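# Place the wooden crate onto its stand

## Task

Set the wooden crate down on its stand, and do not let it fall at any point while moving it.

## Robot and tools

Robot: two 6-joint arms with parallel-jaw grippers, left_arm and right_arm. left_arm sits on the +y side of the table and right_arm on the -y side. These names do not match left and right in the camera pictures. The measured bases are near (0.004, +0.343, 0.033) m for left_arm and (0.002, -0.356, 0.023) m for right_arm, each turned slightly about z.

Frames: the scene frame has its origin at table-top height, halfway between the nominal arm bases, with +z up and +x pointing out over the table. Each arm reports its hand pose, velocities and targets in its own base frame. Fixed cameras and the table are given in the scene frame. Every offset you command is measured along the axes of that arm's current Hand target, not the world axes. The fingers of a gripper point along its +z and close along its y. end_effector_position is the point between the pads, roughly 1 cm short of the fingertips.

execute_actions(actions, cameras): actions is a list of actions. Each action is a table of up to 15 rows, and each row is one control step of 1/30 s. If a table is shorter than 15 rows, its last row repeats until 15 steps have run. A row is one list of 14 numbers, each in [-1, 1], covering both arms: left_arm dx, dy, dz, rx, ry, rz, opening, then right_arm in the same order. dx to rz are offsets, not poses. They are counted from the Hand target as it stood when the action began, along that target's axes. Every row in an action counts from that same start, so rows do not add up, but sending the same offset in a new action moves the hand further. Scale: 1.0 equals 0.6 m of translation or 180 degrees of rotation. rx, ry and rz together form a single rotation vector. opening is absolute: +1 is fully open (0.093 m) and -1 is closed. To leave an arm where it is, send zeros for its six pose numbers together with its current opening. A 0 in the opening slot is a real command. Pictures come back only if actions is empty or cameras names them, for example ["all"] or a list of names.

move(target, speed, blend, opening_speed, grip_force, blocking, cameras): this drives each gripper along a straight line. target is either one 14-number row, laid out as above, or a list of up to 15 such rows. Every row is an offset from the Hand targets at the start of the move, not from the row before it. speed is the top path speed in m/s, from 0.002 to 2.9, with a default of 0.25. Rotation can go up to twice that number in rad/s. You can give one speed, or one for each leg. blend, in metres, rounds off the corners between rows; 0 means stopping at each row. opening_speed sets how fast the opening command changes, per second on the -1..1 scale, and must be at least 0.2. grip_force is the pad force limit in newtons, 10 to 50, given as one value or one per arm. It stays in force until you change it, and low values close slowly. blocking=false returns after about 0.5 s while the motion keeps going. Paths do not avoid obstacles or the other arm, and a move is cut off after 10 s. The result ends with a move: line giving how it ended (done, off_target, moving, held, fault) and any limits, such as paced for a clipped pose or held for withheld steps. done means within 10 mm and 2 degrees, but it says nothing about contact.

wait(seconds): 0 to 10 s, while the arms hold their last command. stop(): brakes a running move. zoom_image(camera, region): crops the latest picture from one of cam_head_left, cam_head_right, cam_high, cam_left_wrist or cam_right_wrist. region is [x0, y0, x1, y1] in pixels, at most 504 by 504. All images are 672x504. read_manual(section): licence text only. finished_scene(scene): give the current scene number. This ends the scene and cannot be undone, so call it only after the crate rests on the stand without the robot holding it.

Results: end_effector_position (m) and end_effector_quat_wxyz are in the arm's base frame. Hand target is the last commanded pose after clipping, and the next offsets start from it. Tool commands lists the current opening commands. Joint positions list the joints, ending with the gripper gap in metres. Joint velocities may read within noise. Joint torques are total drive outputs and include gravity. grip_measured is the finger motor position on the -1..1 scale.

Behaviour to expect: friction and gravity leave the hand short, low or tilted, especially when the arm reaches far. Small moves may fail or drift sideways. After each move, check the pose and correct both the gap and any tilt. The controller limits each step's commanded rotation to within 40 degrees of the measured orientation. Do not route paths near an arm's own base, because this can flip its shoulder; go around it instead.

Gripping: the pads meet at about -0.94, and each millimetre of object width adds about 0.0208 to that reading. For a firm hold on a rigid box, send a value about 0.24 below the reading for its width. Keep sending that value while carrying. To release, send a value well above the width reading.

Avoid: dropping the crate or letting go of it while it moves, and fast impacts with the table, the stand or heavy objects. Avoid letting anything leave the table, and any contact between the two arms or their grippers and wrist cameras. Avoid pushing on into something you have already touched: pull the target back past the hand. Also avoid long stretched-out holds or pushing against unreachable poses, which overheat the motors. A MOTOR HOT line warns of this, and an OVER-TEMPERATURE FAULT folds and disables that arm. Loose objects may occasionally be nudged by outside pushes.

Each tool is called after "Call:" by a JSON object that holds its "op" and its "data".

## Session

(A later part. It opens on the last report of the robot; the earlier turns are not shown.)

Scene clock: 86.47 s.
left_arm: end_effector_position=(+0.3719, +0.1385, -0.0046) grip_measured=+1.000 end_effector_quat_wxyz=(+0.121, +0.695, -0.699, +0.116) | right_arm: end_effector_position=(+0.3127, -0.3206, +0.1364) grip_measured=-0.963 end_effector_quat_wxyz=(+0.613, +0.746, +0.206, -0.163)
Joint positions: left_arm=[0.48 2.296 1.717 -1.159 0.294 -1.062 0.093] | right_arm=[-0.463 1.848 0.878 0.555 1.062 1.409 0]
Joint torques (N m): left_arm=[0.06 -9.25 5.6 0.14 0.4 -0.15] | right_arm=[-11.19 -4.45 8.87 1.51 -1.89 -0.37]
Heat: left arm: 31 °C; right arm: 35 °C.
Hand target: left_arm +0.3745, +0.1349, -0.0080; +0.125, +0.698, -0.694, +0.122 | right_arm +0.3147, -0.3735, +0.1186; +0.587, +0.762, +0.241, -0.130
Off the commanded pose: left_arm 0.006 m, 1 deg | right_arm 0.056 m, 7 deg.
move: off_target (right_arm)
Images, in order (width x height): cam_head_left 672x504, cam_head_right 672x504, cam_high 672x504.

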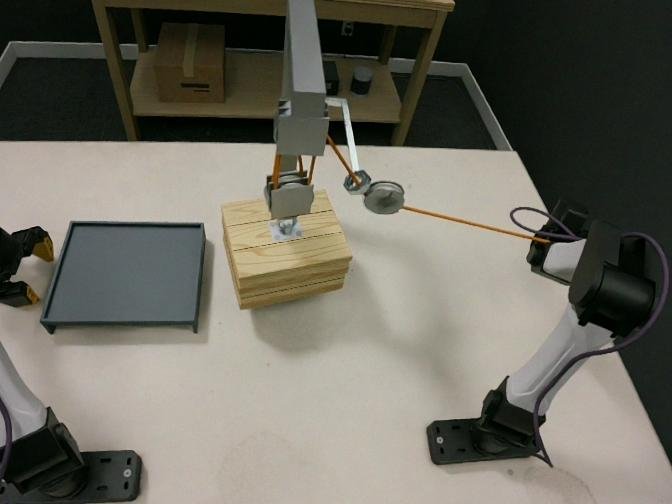

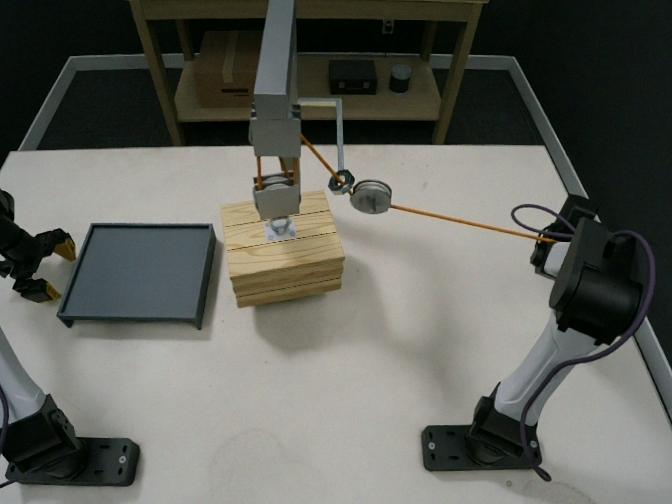

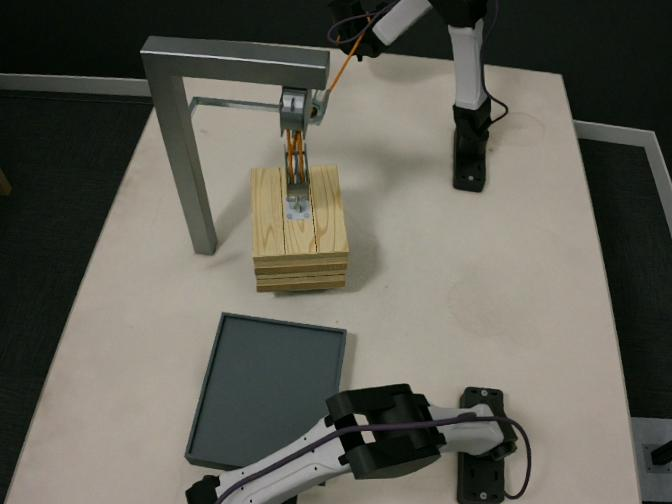

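Call:
{"op": "move", "data": {"target": [0,0,0,0,0,0,1,-0.03,0.008,0.095,0,0,0,-1], "speed": 0.07, "cameras": ["cam_head_right"]}}

Call:
{"op": "move", "data": {"target": [0.517,0.05,0.188,0.018,0,-0.049,1,0,0,0,0,0,0,-1], "speed": 0.11, "cameras": ["cam_head_left","cam_head_right","cam_high","cam_left_wrist"]}}

Call:
{"op": "zoom_image", "data": {"camera": "cam_head_right", "region": [180, 170, 360, 340]}}

Call:
{"op": "zoom_image", "data": {"camera": "cam_high", "region": [200, 140, 370, 370]}}

Scene clock: 96.13 s.
left_arm: end_effector_position=(+0.3719, +0.1385, -0.0046) grip_measured=+1.000 end_effector_quat_wxyz=(+0.121, +0.695, -0.699, +0.116) | right_arm: end_effector_position=(+0.3106, -0.3762, +0.1312) grip_measured=-0.963 end_effector_quat_wxyz=(+0.610, +0.749, +0.203, -0.162)
Joint positions: left_arm=[0.48 2.296 1.717 -1.159 0.294 -1.062 0.093] | right_arm=[-0.599 1.948 0.98 0.617 0.938 1.333 0]
Joint torques (N m): left_arm=[0.02 -9.28 5.79 0.14 0.42 -0.07] | right_arm=[-11.25 -5 10.11 1.45 -1.96 -0.38]
Heat: left arm: 32 °C; right arm: 36 °C.
Hand target: left_arm +0.3745, +0.1349, -0.0080; +0.125, +0.698, -0.694, +0.122 | right_arm +0.3067, -0.4329, +0.1155; +0.587, +0.762, +0.241, -0.130
Off the commanded pose: left_arm 0.006 m, 1 deg | right_arm 0.059 m, 6 deg.
move: off_target (right_arm)
Images, in order (width x height): cam_head_right 672x504.

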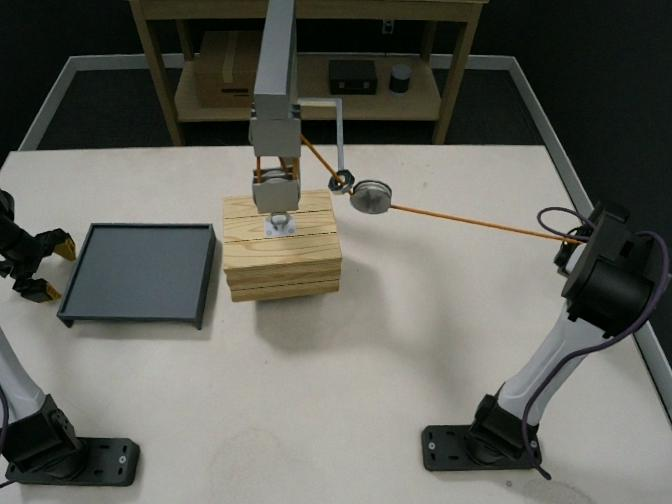

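Scene clock: 99.53 s.
left_arm: end_effector_position=(+0.3431, -0.1784, -0.0106) grip_measured=+1.000 end_effector_quat_wxyz=(+0.107, +0.748, -0.645, +0.118) | right_arm: end_effector_position=(+0.3106, -0.3762, +0.1313) grip_measured=-0.963 end_effector_quat_wxyz=(+0.610, +0.749, +0.203, -0.162)
Joint positions: left_arm=[-0.357 2.01 1.228 -0.638 0.283 -2.097 0.093] | right_arm=[-0.599 1.948 0.98 0.618 0.938 1.333 0]
Joint torques (N m): left_arm=[-1.51 -7.08 8.35 0.74 0.63 0.01] | right_arm=[-11.26 -4.97 10.07 1.45 -1.96 -0.36]
Heat: left arm: 32 °C; right arm: 37 °C.
Hand target: left_arm +0.3461, -0.1952, -0.0075; +0.114, +0.753, -0.635, +0.131 | right_arm +0.3067, -0.4329, +0.1155; +0.587, +0.762, +0.241, -0.130
Off the commanded pose: left_arm 0.017 m, 2 deg | right_arm 0.059 m, 6 deg.
joint sent to its limit (left arm) — joint 6 (wrist roll), lower limit. The joint targets are off in orientation, not in position.
move: off_target (left_arm, right_arm)
camera_calibration:
cam_left_wrist: T_world_to_cam=[[0.989914, 0.141499, -0.00698905, -0.315254], [0.10889, -0.728369, 0.676477, -0.120283], [0.0906304, -0.670415, -0.736431, -0.0772546], [0, 0, 0, 1]] pos_world=[0.332173, -0.0947949, 0.0222727]
Images, in order (width x height): cam_head_left 672x504, cam_head_right 672x504, cam_high 672x504, cam_left_wrist 672x504.

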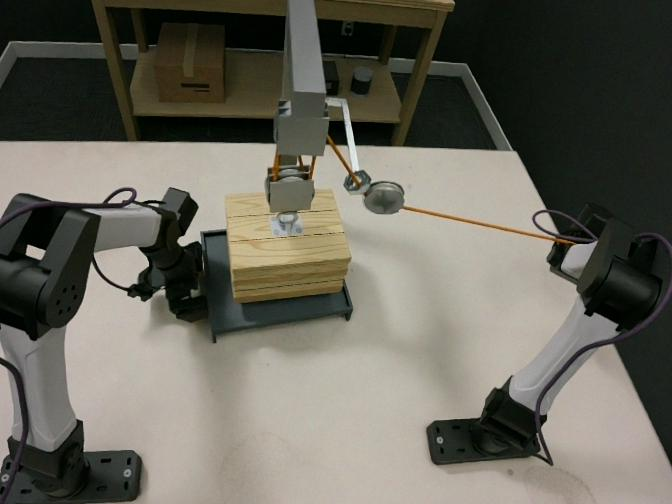

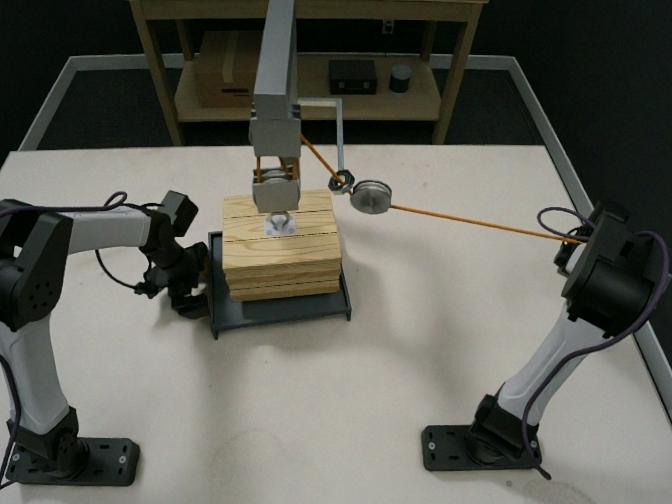

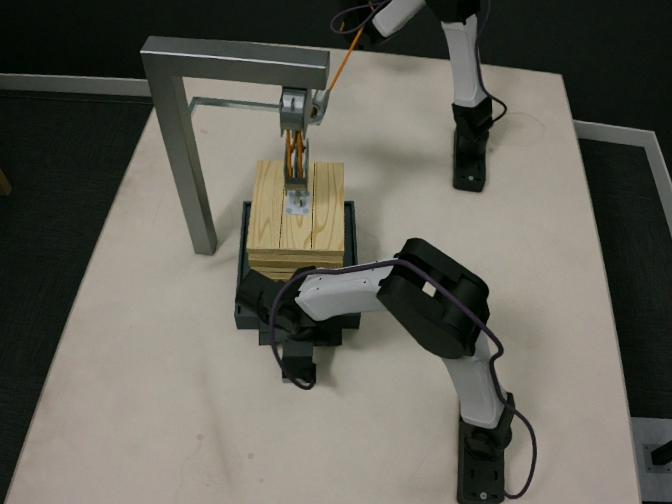

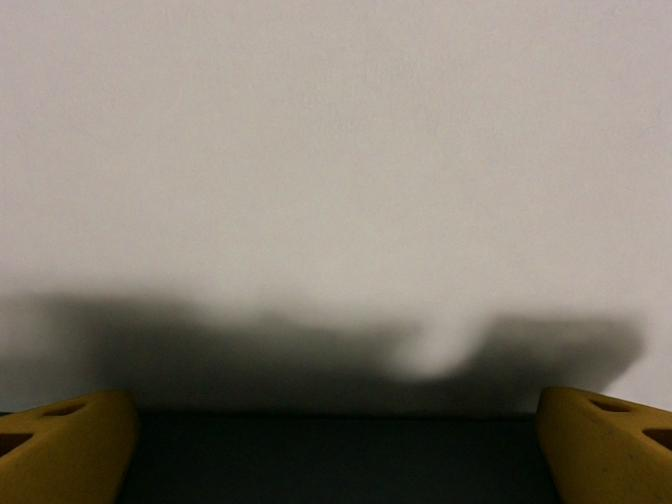

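Scaled by 2.800 from the camera's 672x504 image, which has a finer 960x720 frame.

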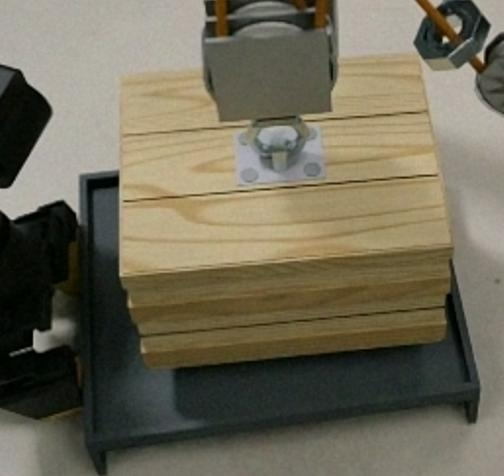

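Scaled by 2.191 from the camera's 672x504 image, which has a finer 960x720 frame.

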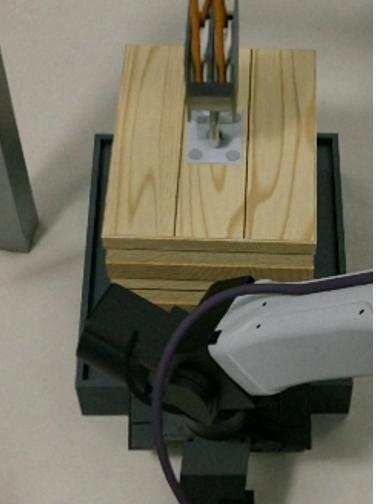

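Call:
{"op": "move", "data": {"target": [0.028,0.008,0.01,0,0,0,1,0,0,0,0,0,0,-1], "speed": 0.06, "cameras": ["cam_head_left","cam_head_right","cam_high"]}}

Call:
{"op": "zoom_image", "data": {"camera": "cam_head_right", "region": [180, 170, 360, 340]}}

Call:
{"op": "zoom_image", "data": {"camera": "cam_high", "region": [200, 140, 370, 370]}}

Scene clock: 107.77 s.
left_arm: end_effector_position=(+0.3438, -0.1933, -0.0105) grip_measured=+1.000 end_effector_quat_wxyz=(+0.108, +0.736, -0.658, +0.117) | right_arm: end_effector_position=(+0.3106, -0.3762, +0.1313) grip_measured=-0.963 end_effector_quat_wxyz=(+0.610, +0.749, +0.203, -0.162)
Joint positions: left_arm=[-0.393 2.033 1.264 -0.648 0.282 -2.097 0.093] | right_arm=[-0.599 1.948 0.98 0.618 0.938 1.333 0]
Joint torques (N m): left_arm=[-1.94 -7.16 8.38 0.73 0.79 0.02] | right_arm=[-11.23 -4.98 10.06 1.45 -1.96 -0.37]
Heat: left arm: 32 °C; right arm: 39 °C.
Hand target: left_arm +0.3444, -0.2137, -0.0073; +0.114, +0.753, -0.635, +0.131 | right_arm +0.3067, -0.4329, +0.1155; +0.587, +0.762, +0.241, -0.130
Off the commanded pose: left_arm 0.021 m, 4 deg | right_arm 0.059 m, 6 deg.
joint sent to its limit (left arm) — joint 6 (wrist roll), lower limit. The joint targets are off in orientation, not in position.
move: off_target (left_arm, right_arm)
Images, in order (width x height): cam_head_left 672x504, cam_head_right 672x504, cam_high 672x504.

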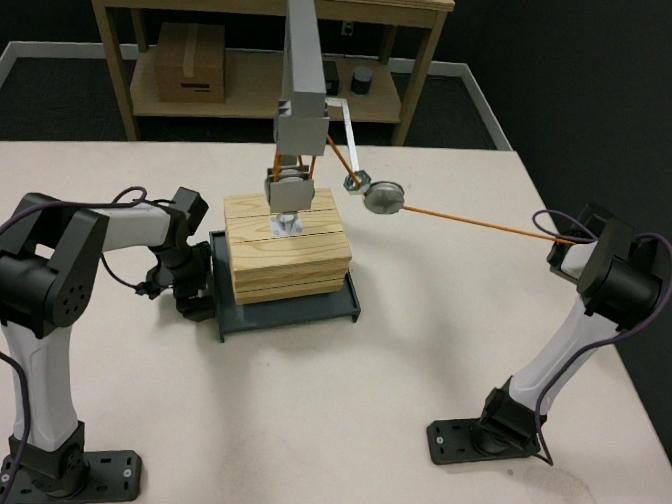

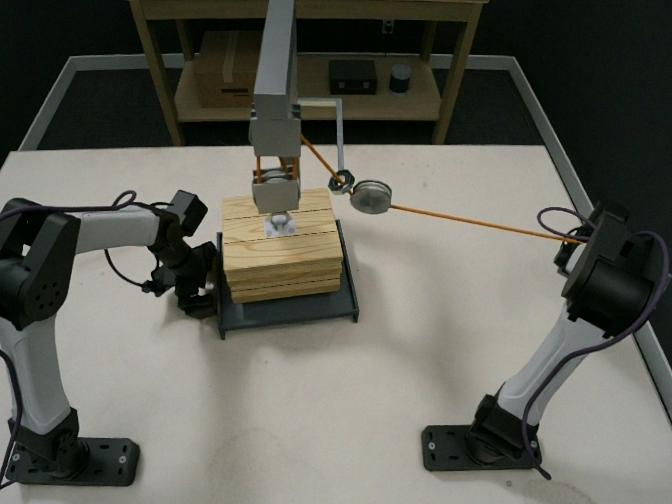

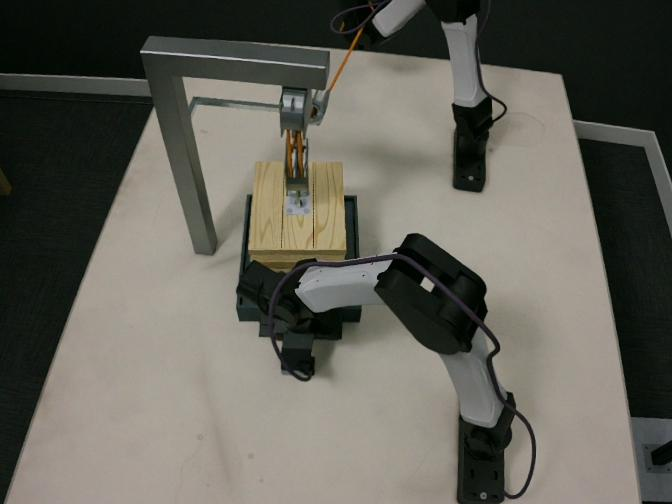

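Scaled by 2.800 from the camera's 672x504 image, which has a finer 960x720 frame.

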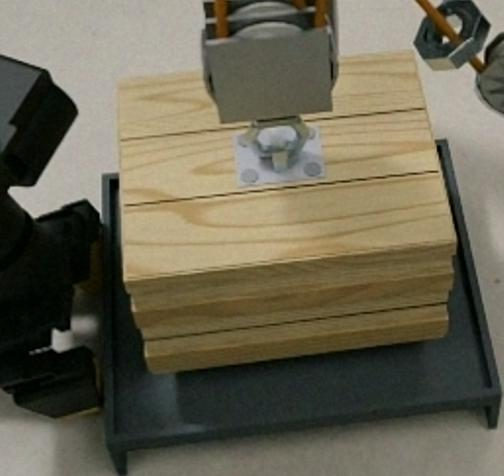

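Scaled by 2.191 from the camera's 672x504 image, which has a finer 960x720 frame.

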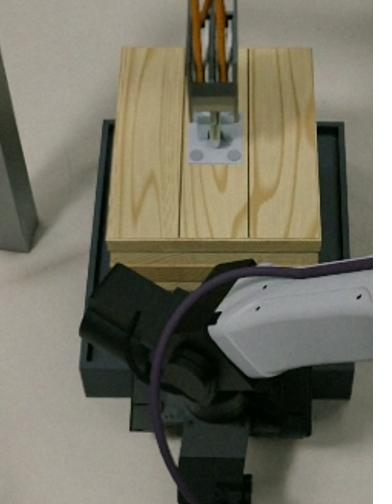

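Call:
{"op": "move", "data": {"target": [0,0,0,0,0,0,1,0.071,-0.022,-0.188,0,0,0,-1], "speed": 0.07, "cameras": ["cam_head_right"]}}

Call:
{"op": "zoom_image", "data": {"camera": "cam_head_right", "region": [180, 170, 360, 340]}}

Scene clock: 112.80 s.
left_arm: end_effector_position=(+0.3438, -0.1933, -0.0105) grip_measured=+1.000 end_effector_quat_wxyz=(+0.108, +0.736, -0.658, +0.117) | right_arm: end_effector_position=(+0.3360, -0.3009, +0.1142) grip_measured=-0.963 end_effector_quat_wxyz=(+0.595, +0.753, +0.245, -0.139)
Joint positions: left_arm=[-0.393 2.033 1.264 -0.648 0.282 -2.097 0.093] | right_arm=[-0.406 1.884 0.894 0.486 1.021 1.468 0]
Joint torques (N m): left_arm=[-1.92 -7.02 8.46 0.72 0.78 -0.01] | right_arm=[-3.48 -9.5 4.77 1.4 -0.23 0.1]
Heat: left arm: 32 °C; right arm: 39 °C.
Hand target: left_arm +0.3444, -0.2137, -0.0073; +0.114, +0.753, -0.635, +0.131 | right_arm +0.3265, -0.3132, +0.1152; +0.587, +0.762, +0.241, -0.131
Off the commanded pose: left_arm 0.021 m, 4 deg | right_arm 0.016 m, 2 deg.
joint sent to its limit (left arm) — joint 6 (wrist roll), lower limit. The joint targets are off in orientation, not in position.
move: off_target (left_arm, right_arm)
Images, in order (width x height): cam_head_right 672x504.

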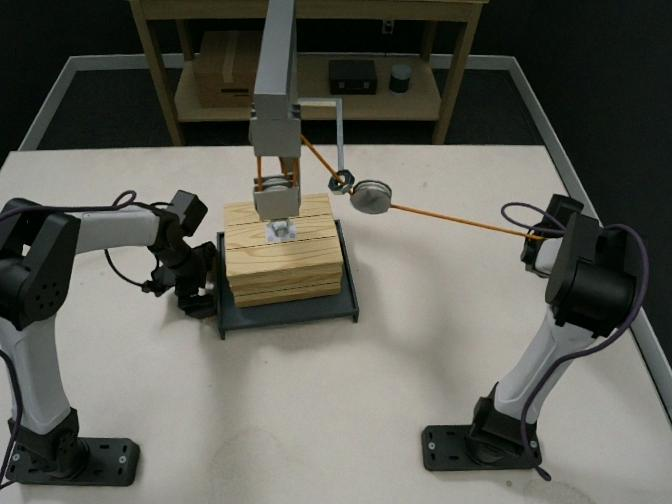

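Scaled by 2.800 from the camera's 672x504 image, which has a finer 960x720 frame.

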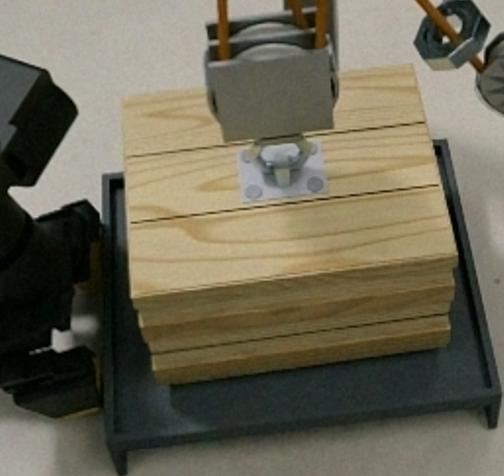

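Call:
{"op": "move", "data": {"target": [0,0,0,0,0,0,1,0.05,-0.015,-0.132,0,0,0,-1], "speed": 0.06, "cameras": ["cam_head_right"]}}

Call:
{"op": "zoom_image", "data": {"camera": "cam_head_right", "region": [180, 170, 360, 340]}}

Scene clock: 116.80 s.
left_arm: end_effector_position=(+0.3438, -0.1933, -0.0105) grip_measured=+1.000 end_effector_quat_wxyz=(+0.108, +0.736, -0.658, +0.117) | right_arm: end_effector_position=(+0.3357, -0.2295, +0.0949) grip_measured=-0.963 end_effector_quat_wxyz=(+0.572, +0.762, +0.265, -0.148)
Joint positions: left_arm=[-0.393 2.033 1.264 -0.648 0.282 -2.097 0.093] | right_arm=[-0.212 1.844 0.879 0.133 1.149 1.768 0]
Joint torques (N m): left_arm=[-1.92 -7.12 8.58 0.68 0.78 0.02] | right_arm=[0.85 -9.74 7.13 1.18 0.67 0.18]
Heat: left arm: 32 °C; right arm: 39 °C.
Hand target: left_arm +0.3444, -0.2137, -0.0073; +0.114, +0.753, -0.635, +0.131 | right_arm +0.3407, -0.2292, +0.1153; +0.587, +0.762, +0.241, -0.130
Off the commanded pose: left_arm 0.021 m, 4 deg | right_arm 0.021 m, 4 deg.
joint sent to its limit (left arm) — joint 6 (wrist roll), lower limit. The joint targets are off in orientation, not in position.
move: off_target (left_arm, right_arm)
Images, in order (width x height): cam_head_right 672x504.

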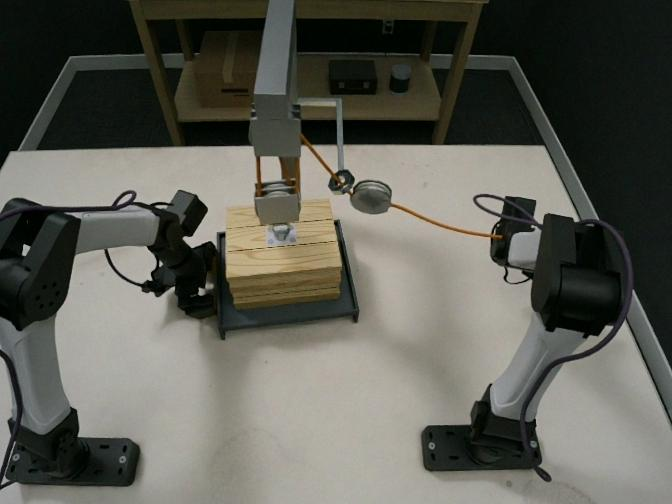

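Scaled by 2.800 from the camera's 672x504 image, which has a finer 960x720 frame.

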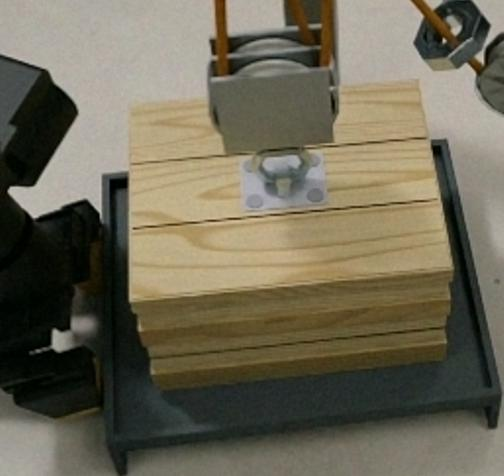

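Call:
{"op": "move", "data": {"target": [-0.07,0.0,-0.02,0,0,0,1,0.02,-0.006,-0.06,0,0,0,-1], "speed": 0.08, "cameras": ["cam_head_left","cam_head_right","cam_high"]}}

Call:
{"op": "zoom_image", "data": {"camera": "cam_head_right", "region": [180, 170, 360, 340]}}

Call:
{"op": "zoom_image", "data": {"camera": "cam_high", "region": [200, 140, 370, 370]}}

Scene clock: 120.90 s.
left_arm: end_effector_position=(+0.3413, -0.1818, -0.0146) grip_measured=+1.000 end_effector_quat_wxyz=(+0.122, +0.743, -0.642, +0.141) | right_arm: end_effector_position=(+0.3396, -0.1915, +0.0990) grip_measured=-0.963 end_effector_quat_wxyz=(+0.573, +0.763, +0.262, -0.145)
Joint positions: left_arm=[-0.348 1.999 1.176 -0.564 0.329 -2.095 0.093] | right_arm=[-0.096 1.844 0.949 -0.161 1.218 2.019 0]
Joint torques (N m): left_arm=[1.77 -10.61 4.19 0.44 -0.01 0] | right_arm=[0.7 -8.68 7.68 0.89 0.79 0.09]
Heat: left arm: 32 °C; right arm: 39 °C.
Hand target: left_arm +0.3371, -0.1706, -0.0105; +0.114, +0.753, -0.635, +0.131 | right_arm +0.3460, -0.1915, +0.1164; +0.587, +0.762, +0.241, -0.130
Off the commanded pose: left_arm 0.012 m, 2 deg | right_arm 0.019 m, 3 deg.
joint sent to its limit (left arm) — joint 6 (wrist roll), lower limit. The joint targets still meet the commanded pose.
move: off_target (left_arm, right_arm)
Images, in order (width x height): cam_head_left 672x504, cam_head_right 672x504, cam_high 672x504.

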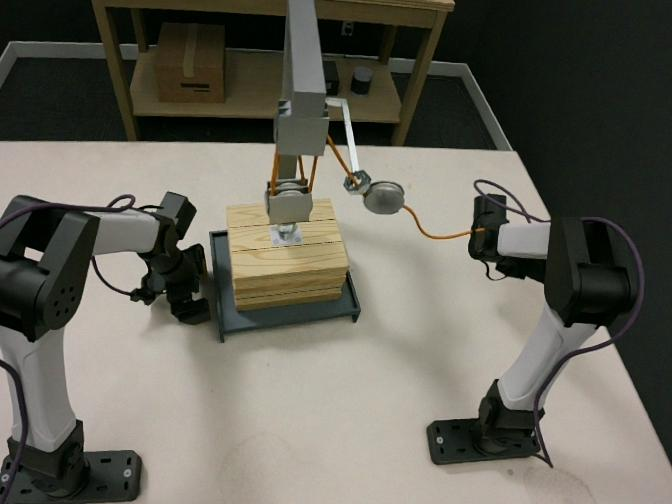

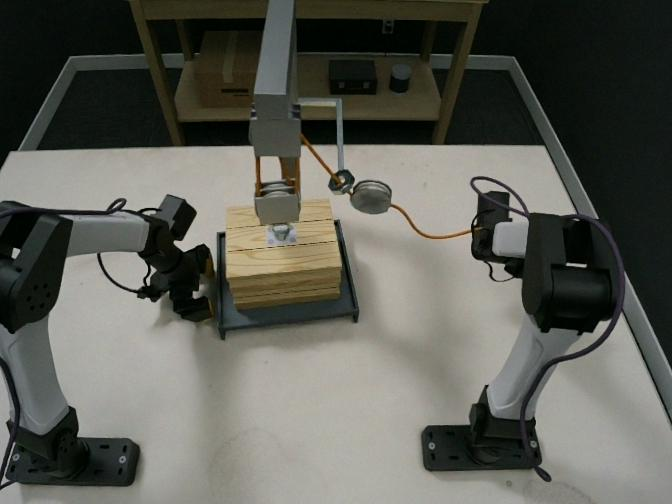

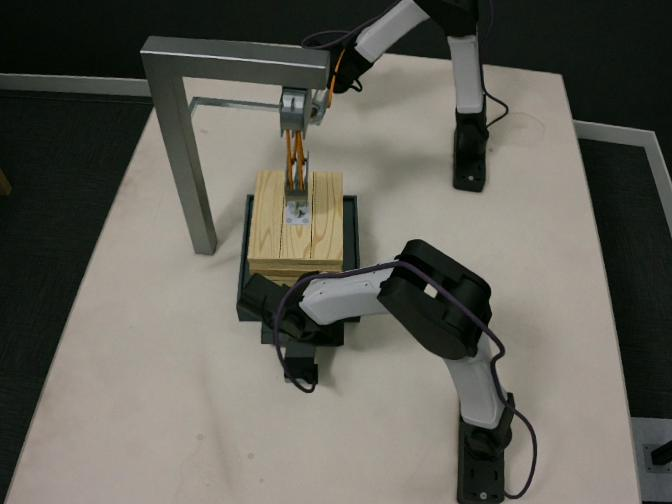

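Scaled by 2.800 from the camera's 672x504 image, which has a finer 960x720 frame.

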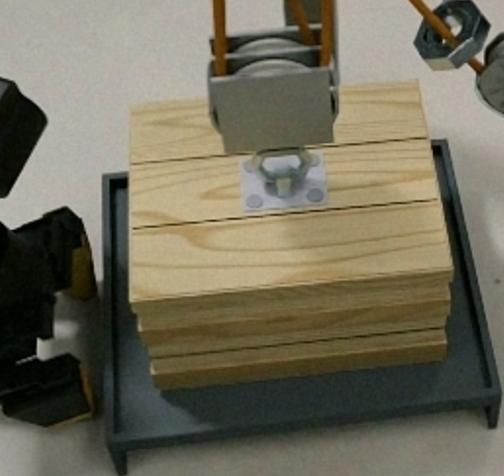

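Scaled by 2.191 from the camera's 672x504 image, which has a finer 960x720 frame.

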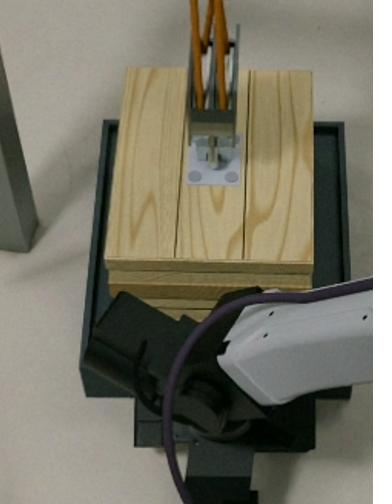

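Call:
{"op": "move", "data": {"target": [-0.07,0.0,-0.02,0,0,0,1,0,0,0,0,0,0,0.5], "opening_speed": 1.0, "cameras": ["cam_head_left","cam_head_right","cam_high","cam_left_wrist"]}}

Call:
{"op": "zoom_image", "data": {"camera": "cam_head_left", "region": [180, 170, 370, 350]}}

Scene clock: 128.53 s.
left_arm: end_effector_position=(+0.3374, -0.1411, -0.0156) grip_measured=+1.000 end_effector_quat_wxyz=(+0.124, +0.742, -0.641, +0.151) | right_arm: end_effector_position=(+0.3391, -0.1915, +0.0988) grip_measured=+0.498 end_effector_quat_wxyz=(+0.573, +0.763, +0.262, -0.146)
Joint positions: left_arm=[-0.233 1.95 1.094 -0.554 0.359 -1.979 0.093] | right_arm=[-0.096 1.844 0.949 -0.165 1.218 2.023 0.069]
Joint torques (N m): left_arm=[2.03 -9.88 4.04 0.36 -0.14 -0.01] | right_arm=[0.72 -8.65 7.73 0.86 0.78 0.14]
Heat: left arm: 33 °C; right arm: 39 °C.
Hand target: left_arm +0.3298, -0.1277, -0.0135; +0.114, +0.753, -0.635, +0.131 | right_arm +0.3459, -0.1915, +0.1164; +0.587, +0.762, +0.241, -0.131
Off the commanded pose: left_arm 0.016 m, 3 deg | right_arm 0.019 m, 3 deg.
move: off_target (left_arm, right_arm)
camera_calibration:
cam_left_wrist: T_world_to_cam=[[0.989716, 0.14255, 0.0118834, -0.314356], [0.0891903, -0.679918, 0.727844, -0.0746987], [0.111834, -0.719299, -0.68564, -0.0687508], [0, 0, 0, 1]] pos_world=[0.325474, -0.0554299, 0.0109663]
Images, in order (width x height): cam_head_left 672x504, cam_head_right 672x504, cam_high 672x504, cam_left_wrist 672x504.

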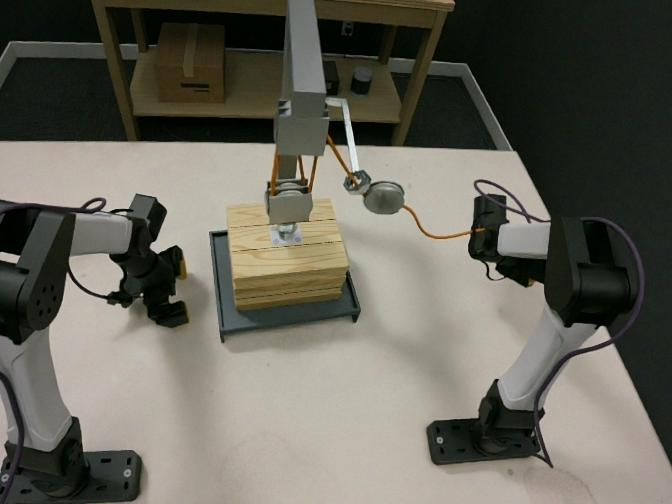

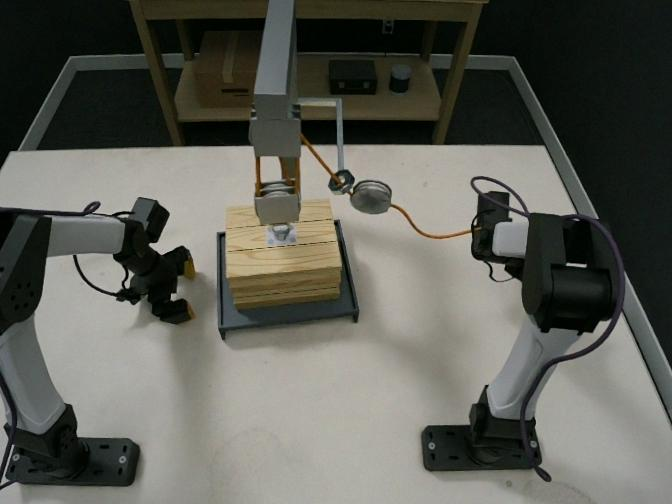

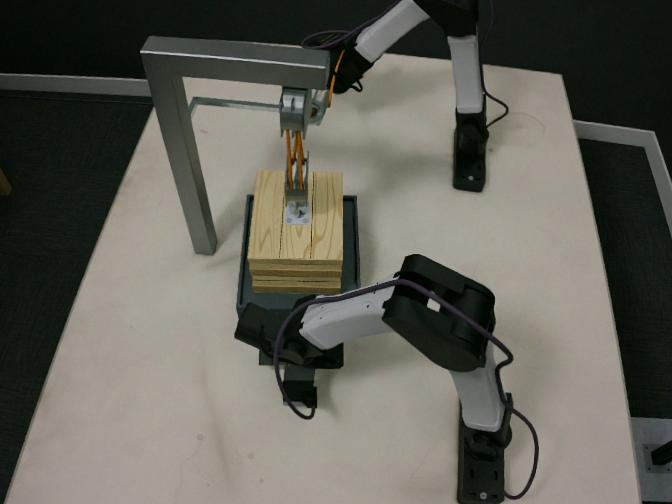

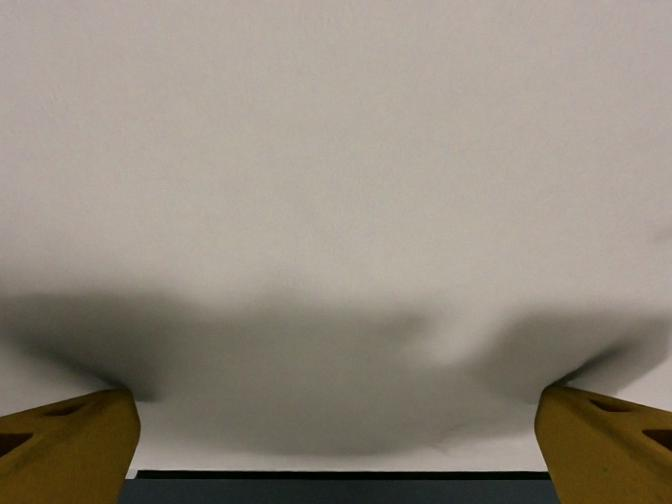

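Scaled by 2.653 from the camera's 672x504 image, which has a finer 960x720 frame.

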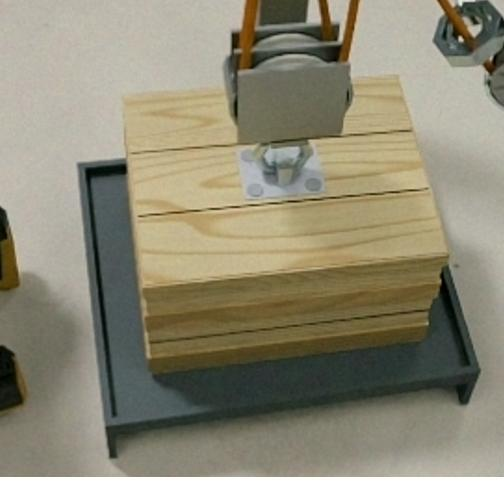

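Call:
{"op": "move", "data": {"target": [0,0,0,0,0,0,1,-0.02,0.02,0.2,0,0,0,0.5], "speed": 0.2, "cameras": ["cam_head_left","cam_head_right"]}}

Call:
{"op": "zoom_image", "data": {"camera": "cam_head_left", "region": [180, 170, 370, 350]}}

Scene clock: 132.03 s.
left_arm: end_effector_position=(+0.3374, -0.1411, -0.0156) grip_measured=+1.000 end_effector_quat_wxyz=(+0.124, +0.742, -0.641, +0.151) | right_arm: end_effector_position=(+0.3447, -0.3076, +0.0980) grip_measured=+0.498 end_effector_quat_wxyz=(+0.584, +0.763, +0.240, -0.138)
Joint positions: left_arm=[-0.233 1.95 1.094 -0.554 0.359 -1.979 0.093] | right_arm=[-0.414 1.953 0.952 0.442 1.014 1.521 0.069]
Joint torques (N m): left_arm=[2.02 -9.95 4.23 0.3 -0.12 -0.01] | right_arm=[0.01 -6.78 7.1 1.74 0.16 -0.12]
Heat: left arm: 34 °C; right arm: 39 °C.
Hand target: left_arm +0.3298, -0.1277, -0.0135; +0.114, +0.753, -0.635, +0.131 | right_arm +0.3522, -0.3112, +0.0989; +0.587, +0.762, +0.241, -0.130
Off the commanded pose: left_arm 0.016 m, 3 deg | right_arm 0.008 m, 1 deg.
move: off_target (left_arm)
Images, in order (width x height): cam_head_left 672x504, cam_head_right 672x504.

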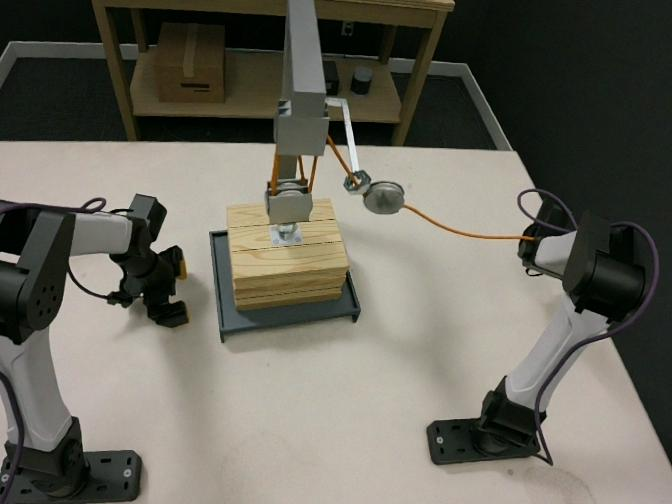

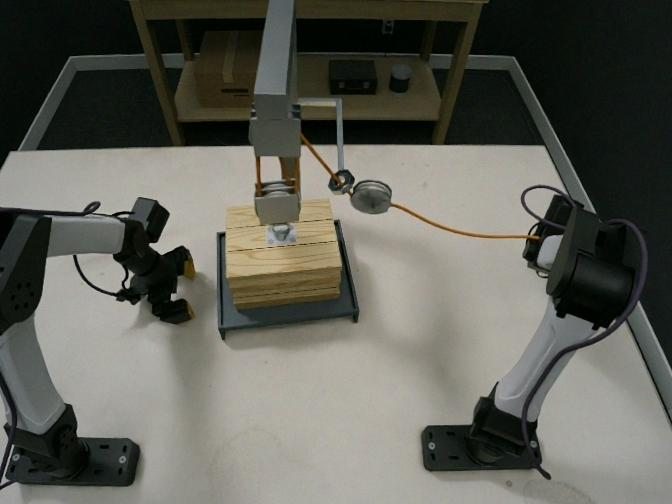

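Scaled by 2.653 from the camera's 672x504 image, which has a finer 960x720 frame.

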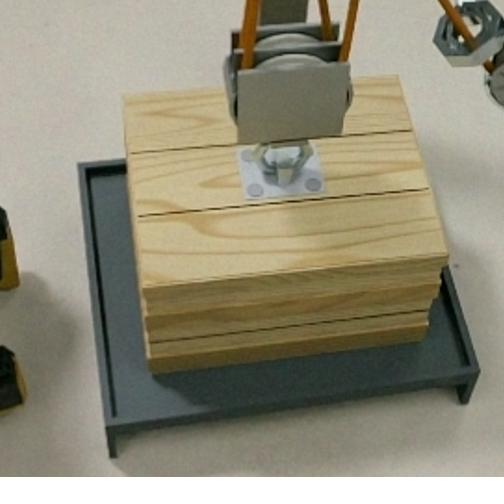

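Call:
{"op": "move", "data": {"target": [0,0,0,0,0,0,1,-0.02,0.02,0.15,0,0,0,1], "speed": 0.15, "cameras": ["cam_head_left","cam_head_right"]}}

Scene clock: 138.53 s.
left_arm: end_effector_position=(+0.3374, -0.1411, -0.0156) grip_measured=+1.000 end_effector_quat_wxyz=(+0.124, +0.742, -0.641, +0.151) | right_arm: end_effector_position=(+0.3468, -0.3967, +0.0864) grip_measured=+1.000 end_effector_quat_wxyz=(+0.579, +0.766, +0.241, -0.140)
Joint positions: left_arm=[-0.233 1.95 1.094 -0.554 0.359 -1.979 0.093] | right_arm=[-0.612 2.123 1.137 0.537 0.839 1.373 0.093]
Joint torques (N m): left_arm=[1.89 -9.95 4.11 0.29 -0.19 0] | right_arm=[0.14 -8.03 8.05 1.89 0.07 -0.12]
Heat: left arm: 35 °C; right arm: 39 °C.
Hand target: left_arm +0.3298, -0.1277, -0.0135; +0.114, +0.753, -0.635, +0.131 | right_arm +0.3557, -0.4023, +0.0897; +0.587, +0.762, +0.241, -0.130
Off the commanded pose: left_arm 0.016 m, 3 deg | right_arm 0.011 m, 1 deg.
move: off_target (left_arm, right_arm)
Images, in order (width x height): cam_head_left 672x504, cam_head_right 672x504.

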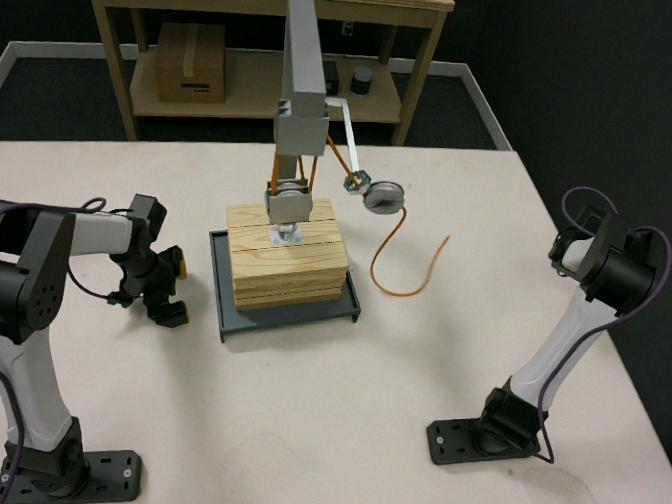

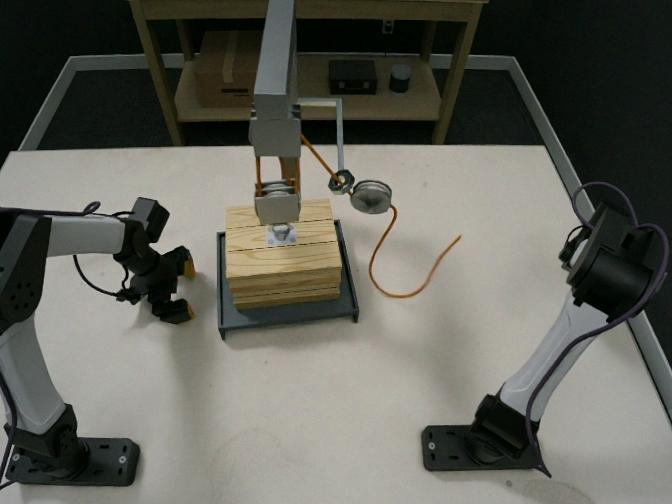

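Released; crate rests on the stand.

Call:
{"op": "finished_scene", "data": {"scene": 2}}

The scene is finished: the task was done.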